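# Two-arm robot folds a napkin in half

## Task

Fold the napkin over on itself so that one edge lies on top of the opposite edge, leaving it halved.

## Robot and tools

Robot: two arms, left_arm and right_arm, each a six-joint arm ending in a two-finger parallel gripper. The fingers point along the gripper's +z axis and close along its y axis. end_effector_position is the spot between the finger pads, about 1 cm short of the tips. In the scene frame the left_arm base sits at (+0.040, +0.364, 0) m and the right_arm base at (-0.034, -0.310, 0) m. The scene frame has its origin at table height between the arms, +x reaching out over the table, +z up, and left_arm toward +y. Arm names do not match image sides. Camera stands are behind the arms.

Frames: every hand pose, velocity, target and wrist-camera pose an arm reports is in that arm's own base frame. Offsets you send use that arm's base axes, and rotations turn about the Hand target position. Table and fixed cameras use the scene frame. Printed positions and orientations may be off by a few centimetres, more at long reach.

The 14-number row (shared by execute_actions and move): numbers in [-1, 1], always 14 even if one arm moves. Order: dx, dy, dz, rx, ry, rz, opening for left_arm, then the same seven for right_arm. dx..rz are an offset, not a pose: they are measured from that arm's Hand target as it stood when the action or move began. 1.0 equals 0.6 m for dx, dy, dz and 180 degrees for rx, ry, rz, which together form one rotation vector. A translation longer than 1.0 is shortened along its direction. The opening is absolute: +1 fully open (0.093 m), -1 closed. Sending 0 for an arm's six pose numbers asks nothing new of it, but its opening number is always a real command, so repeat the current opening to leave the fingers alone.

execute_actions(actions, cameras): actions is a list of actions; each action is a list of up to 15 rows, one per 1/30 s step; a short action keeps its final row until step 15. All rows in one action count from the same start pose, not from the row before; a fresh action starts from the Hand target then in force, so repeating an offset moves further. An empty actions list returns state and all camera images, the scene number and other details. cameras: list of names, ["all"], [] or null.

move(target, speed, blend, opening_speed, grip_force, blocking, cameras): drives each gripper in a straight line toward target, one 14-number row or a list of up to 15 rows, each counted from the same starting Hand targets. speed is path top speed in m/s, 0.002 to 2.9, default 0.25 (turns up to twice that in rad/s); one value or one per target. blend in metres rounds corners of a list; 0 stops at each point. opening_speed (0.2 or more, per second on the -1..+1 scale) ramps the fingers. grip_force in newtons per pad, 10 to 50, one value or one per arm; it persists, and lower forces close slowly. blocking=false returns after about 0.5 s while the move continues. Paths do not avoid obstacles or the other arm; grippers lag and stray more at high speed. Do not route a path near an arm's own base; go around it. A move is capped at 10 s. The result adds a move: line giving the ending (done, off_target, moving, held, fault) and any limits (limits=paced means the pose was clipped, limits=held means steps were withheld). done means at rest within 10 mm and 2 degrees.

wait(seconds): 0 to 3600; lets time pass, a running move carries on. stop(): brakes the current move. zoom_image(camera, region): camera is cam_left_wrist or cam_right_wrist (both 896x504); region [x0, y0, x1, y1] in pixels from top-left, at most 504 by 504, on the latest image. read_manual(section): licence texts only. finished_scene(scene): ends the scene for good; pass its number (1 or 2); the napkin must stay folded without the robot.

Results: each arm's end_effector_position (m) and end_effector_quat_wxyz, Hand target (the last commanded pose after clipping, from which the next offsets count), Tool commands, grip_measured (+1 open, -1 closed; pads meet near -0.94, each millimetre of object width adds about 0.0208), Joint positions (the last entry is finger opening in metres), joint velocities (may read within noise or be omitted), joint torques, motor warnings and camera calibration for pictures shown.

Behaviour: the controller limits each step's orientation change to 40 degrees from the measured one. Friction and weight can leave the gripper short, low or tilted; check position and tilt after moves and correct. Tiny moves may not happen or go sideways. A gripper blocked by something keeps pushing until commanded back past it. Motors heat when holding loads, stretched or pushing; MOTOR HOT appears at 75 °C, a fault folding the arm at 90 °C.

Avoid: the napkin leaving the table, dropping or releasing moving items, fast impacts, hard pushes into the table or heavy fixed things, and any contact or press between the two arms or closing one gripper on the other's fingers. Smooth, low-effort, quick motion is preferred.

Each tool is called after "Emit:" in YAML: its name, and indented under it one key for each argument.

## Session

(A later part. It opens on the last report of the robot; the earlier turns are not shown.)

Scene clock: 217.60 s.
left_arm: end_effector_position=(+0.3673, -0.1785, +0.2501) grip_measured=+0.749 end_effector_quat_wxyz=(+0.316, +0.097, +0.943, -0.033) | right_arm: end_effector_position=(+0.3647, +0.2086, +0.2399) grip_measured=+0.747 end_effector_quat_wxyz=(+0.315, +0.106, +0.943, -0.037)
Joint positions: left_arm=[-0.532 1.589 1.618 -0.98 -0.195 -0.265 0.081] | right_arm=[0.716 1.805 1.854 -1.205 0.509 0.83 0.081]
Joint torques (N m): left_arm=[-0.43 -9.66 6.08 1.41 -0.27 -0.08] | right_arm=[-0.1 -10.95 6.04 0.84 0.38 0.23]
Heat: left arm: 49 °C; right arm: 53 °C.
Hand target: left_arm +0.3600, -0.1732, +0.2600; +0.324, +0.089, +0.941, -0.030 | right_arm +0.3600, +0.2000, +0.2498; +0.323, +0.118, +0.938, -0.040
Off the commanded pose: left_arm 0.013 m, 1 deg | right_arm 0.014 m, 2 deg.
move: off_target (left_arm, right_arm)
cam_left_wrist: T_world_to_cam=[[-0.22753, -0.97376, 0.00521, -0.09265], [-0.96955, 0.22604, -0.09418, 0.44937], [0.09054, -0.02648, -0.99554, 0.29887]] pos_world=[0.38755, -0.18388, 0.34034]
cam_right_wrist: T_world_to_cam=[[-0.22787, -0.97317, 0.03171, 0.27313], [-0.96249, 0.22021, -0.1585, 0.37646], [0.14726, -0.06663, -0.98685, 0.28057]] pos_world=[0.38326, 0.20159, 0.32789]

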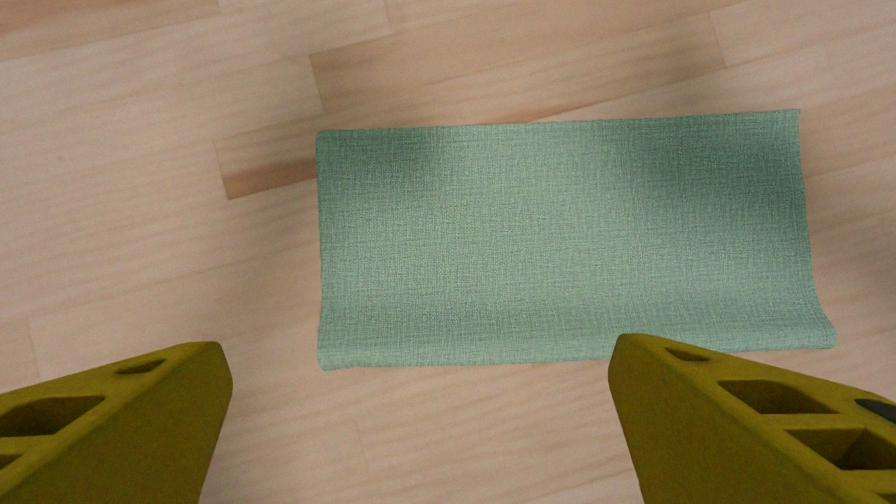

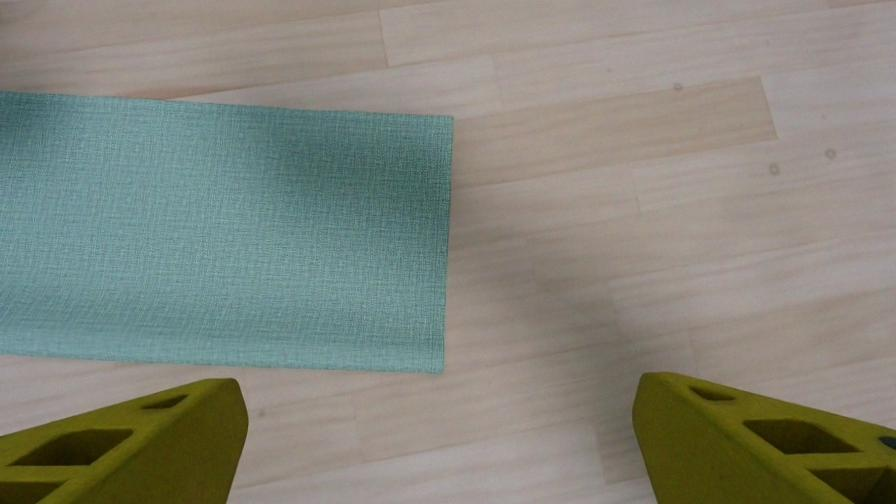

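Emit:
zoom_image:
  camera: "cam_left_wrist"
  region: [290, 100, 430, 200]

Emit:
zoom_image:
  camera: "cam_left_wrist"
  region: [720, 80, 860, 180]

Emit:
zoom_image:
  camera: "cam_right_wrist"
  region: [360, 80, 500, 180]

Emit:
zoom_image:
  camera: "cam_left_wrist"
  region: [290, 280, 470, 400]

Emit:
zoom_image:
  camera: "cam_left_wrist"
  region: [720, 250, 880, 370]

Scaled by 3.600 from the camera's image (finer frame: 1280x720).

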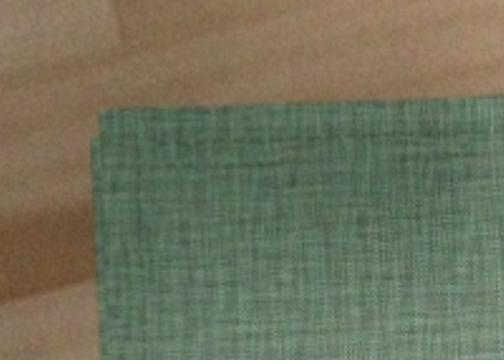

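Scaled by 3.600 from the camera's image (finer frame: 1280x720).

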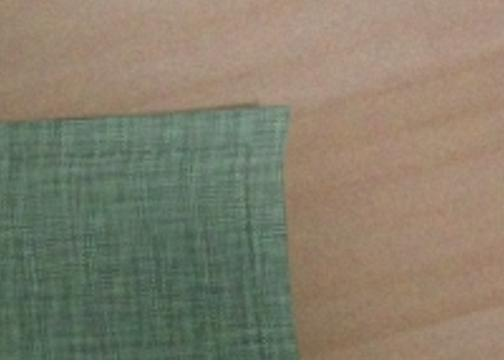

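Scaled by 3.600 from the camera's image (finer frame: 1280x720).

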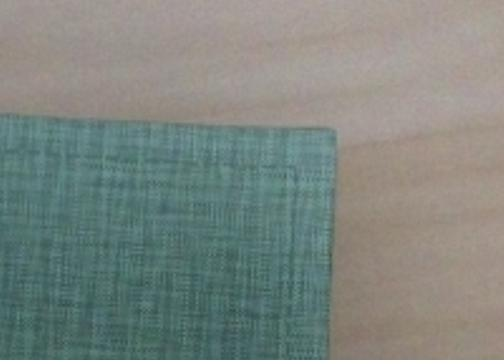

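Scaled by 2.800 from the camera's image (finer frame: 1280x720).

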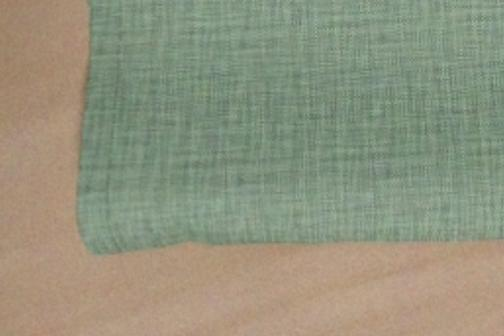

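Scaled by 3.150 from the camera's image (finer frame: 1280x720).

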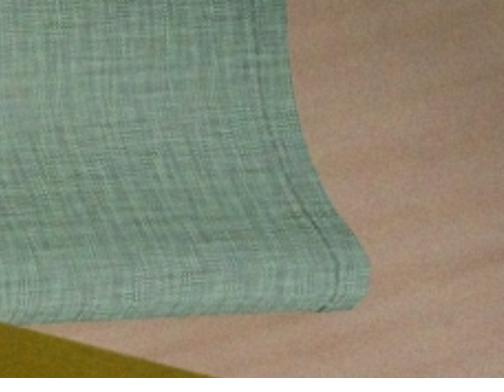

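Emit:
finished_scene:
  scene: 1

The scene is finished: the task was done.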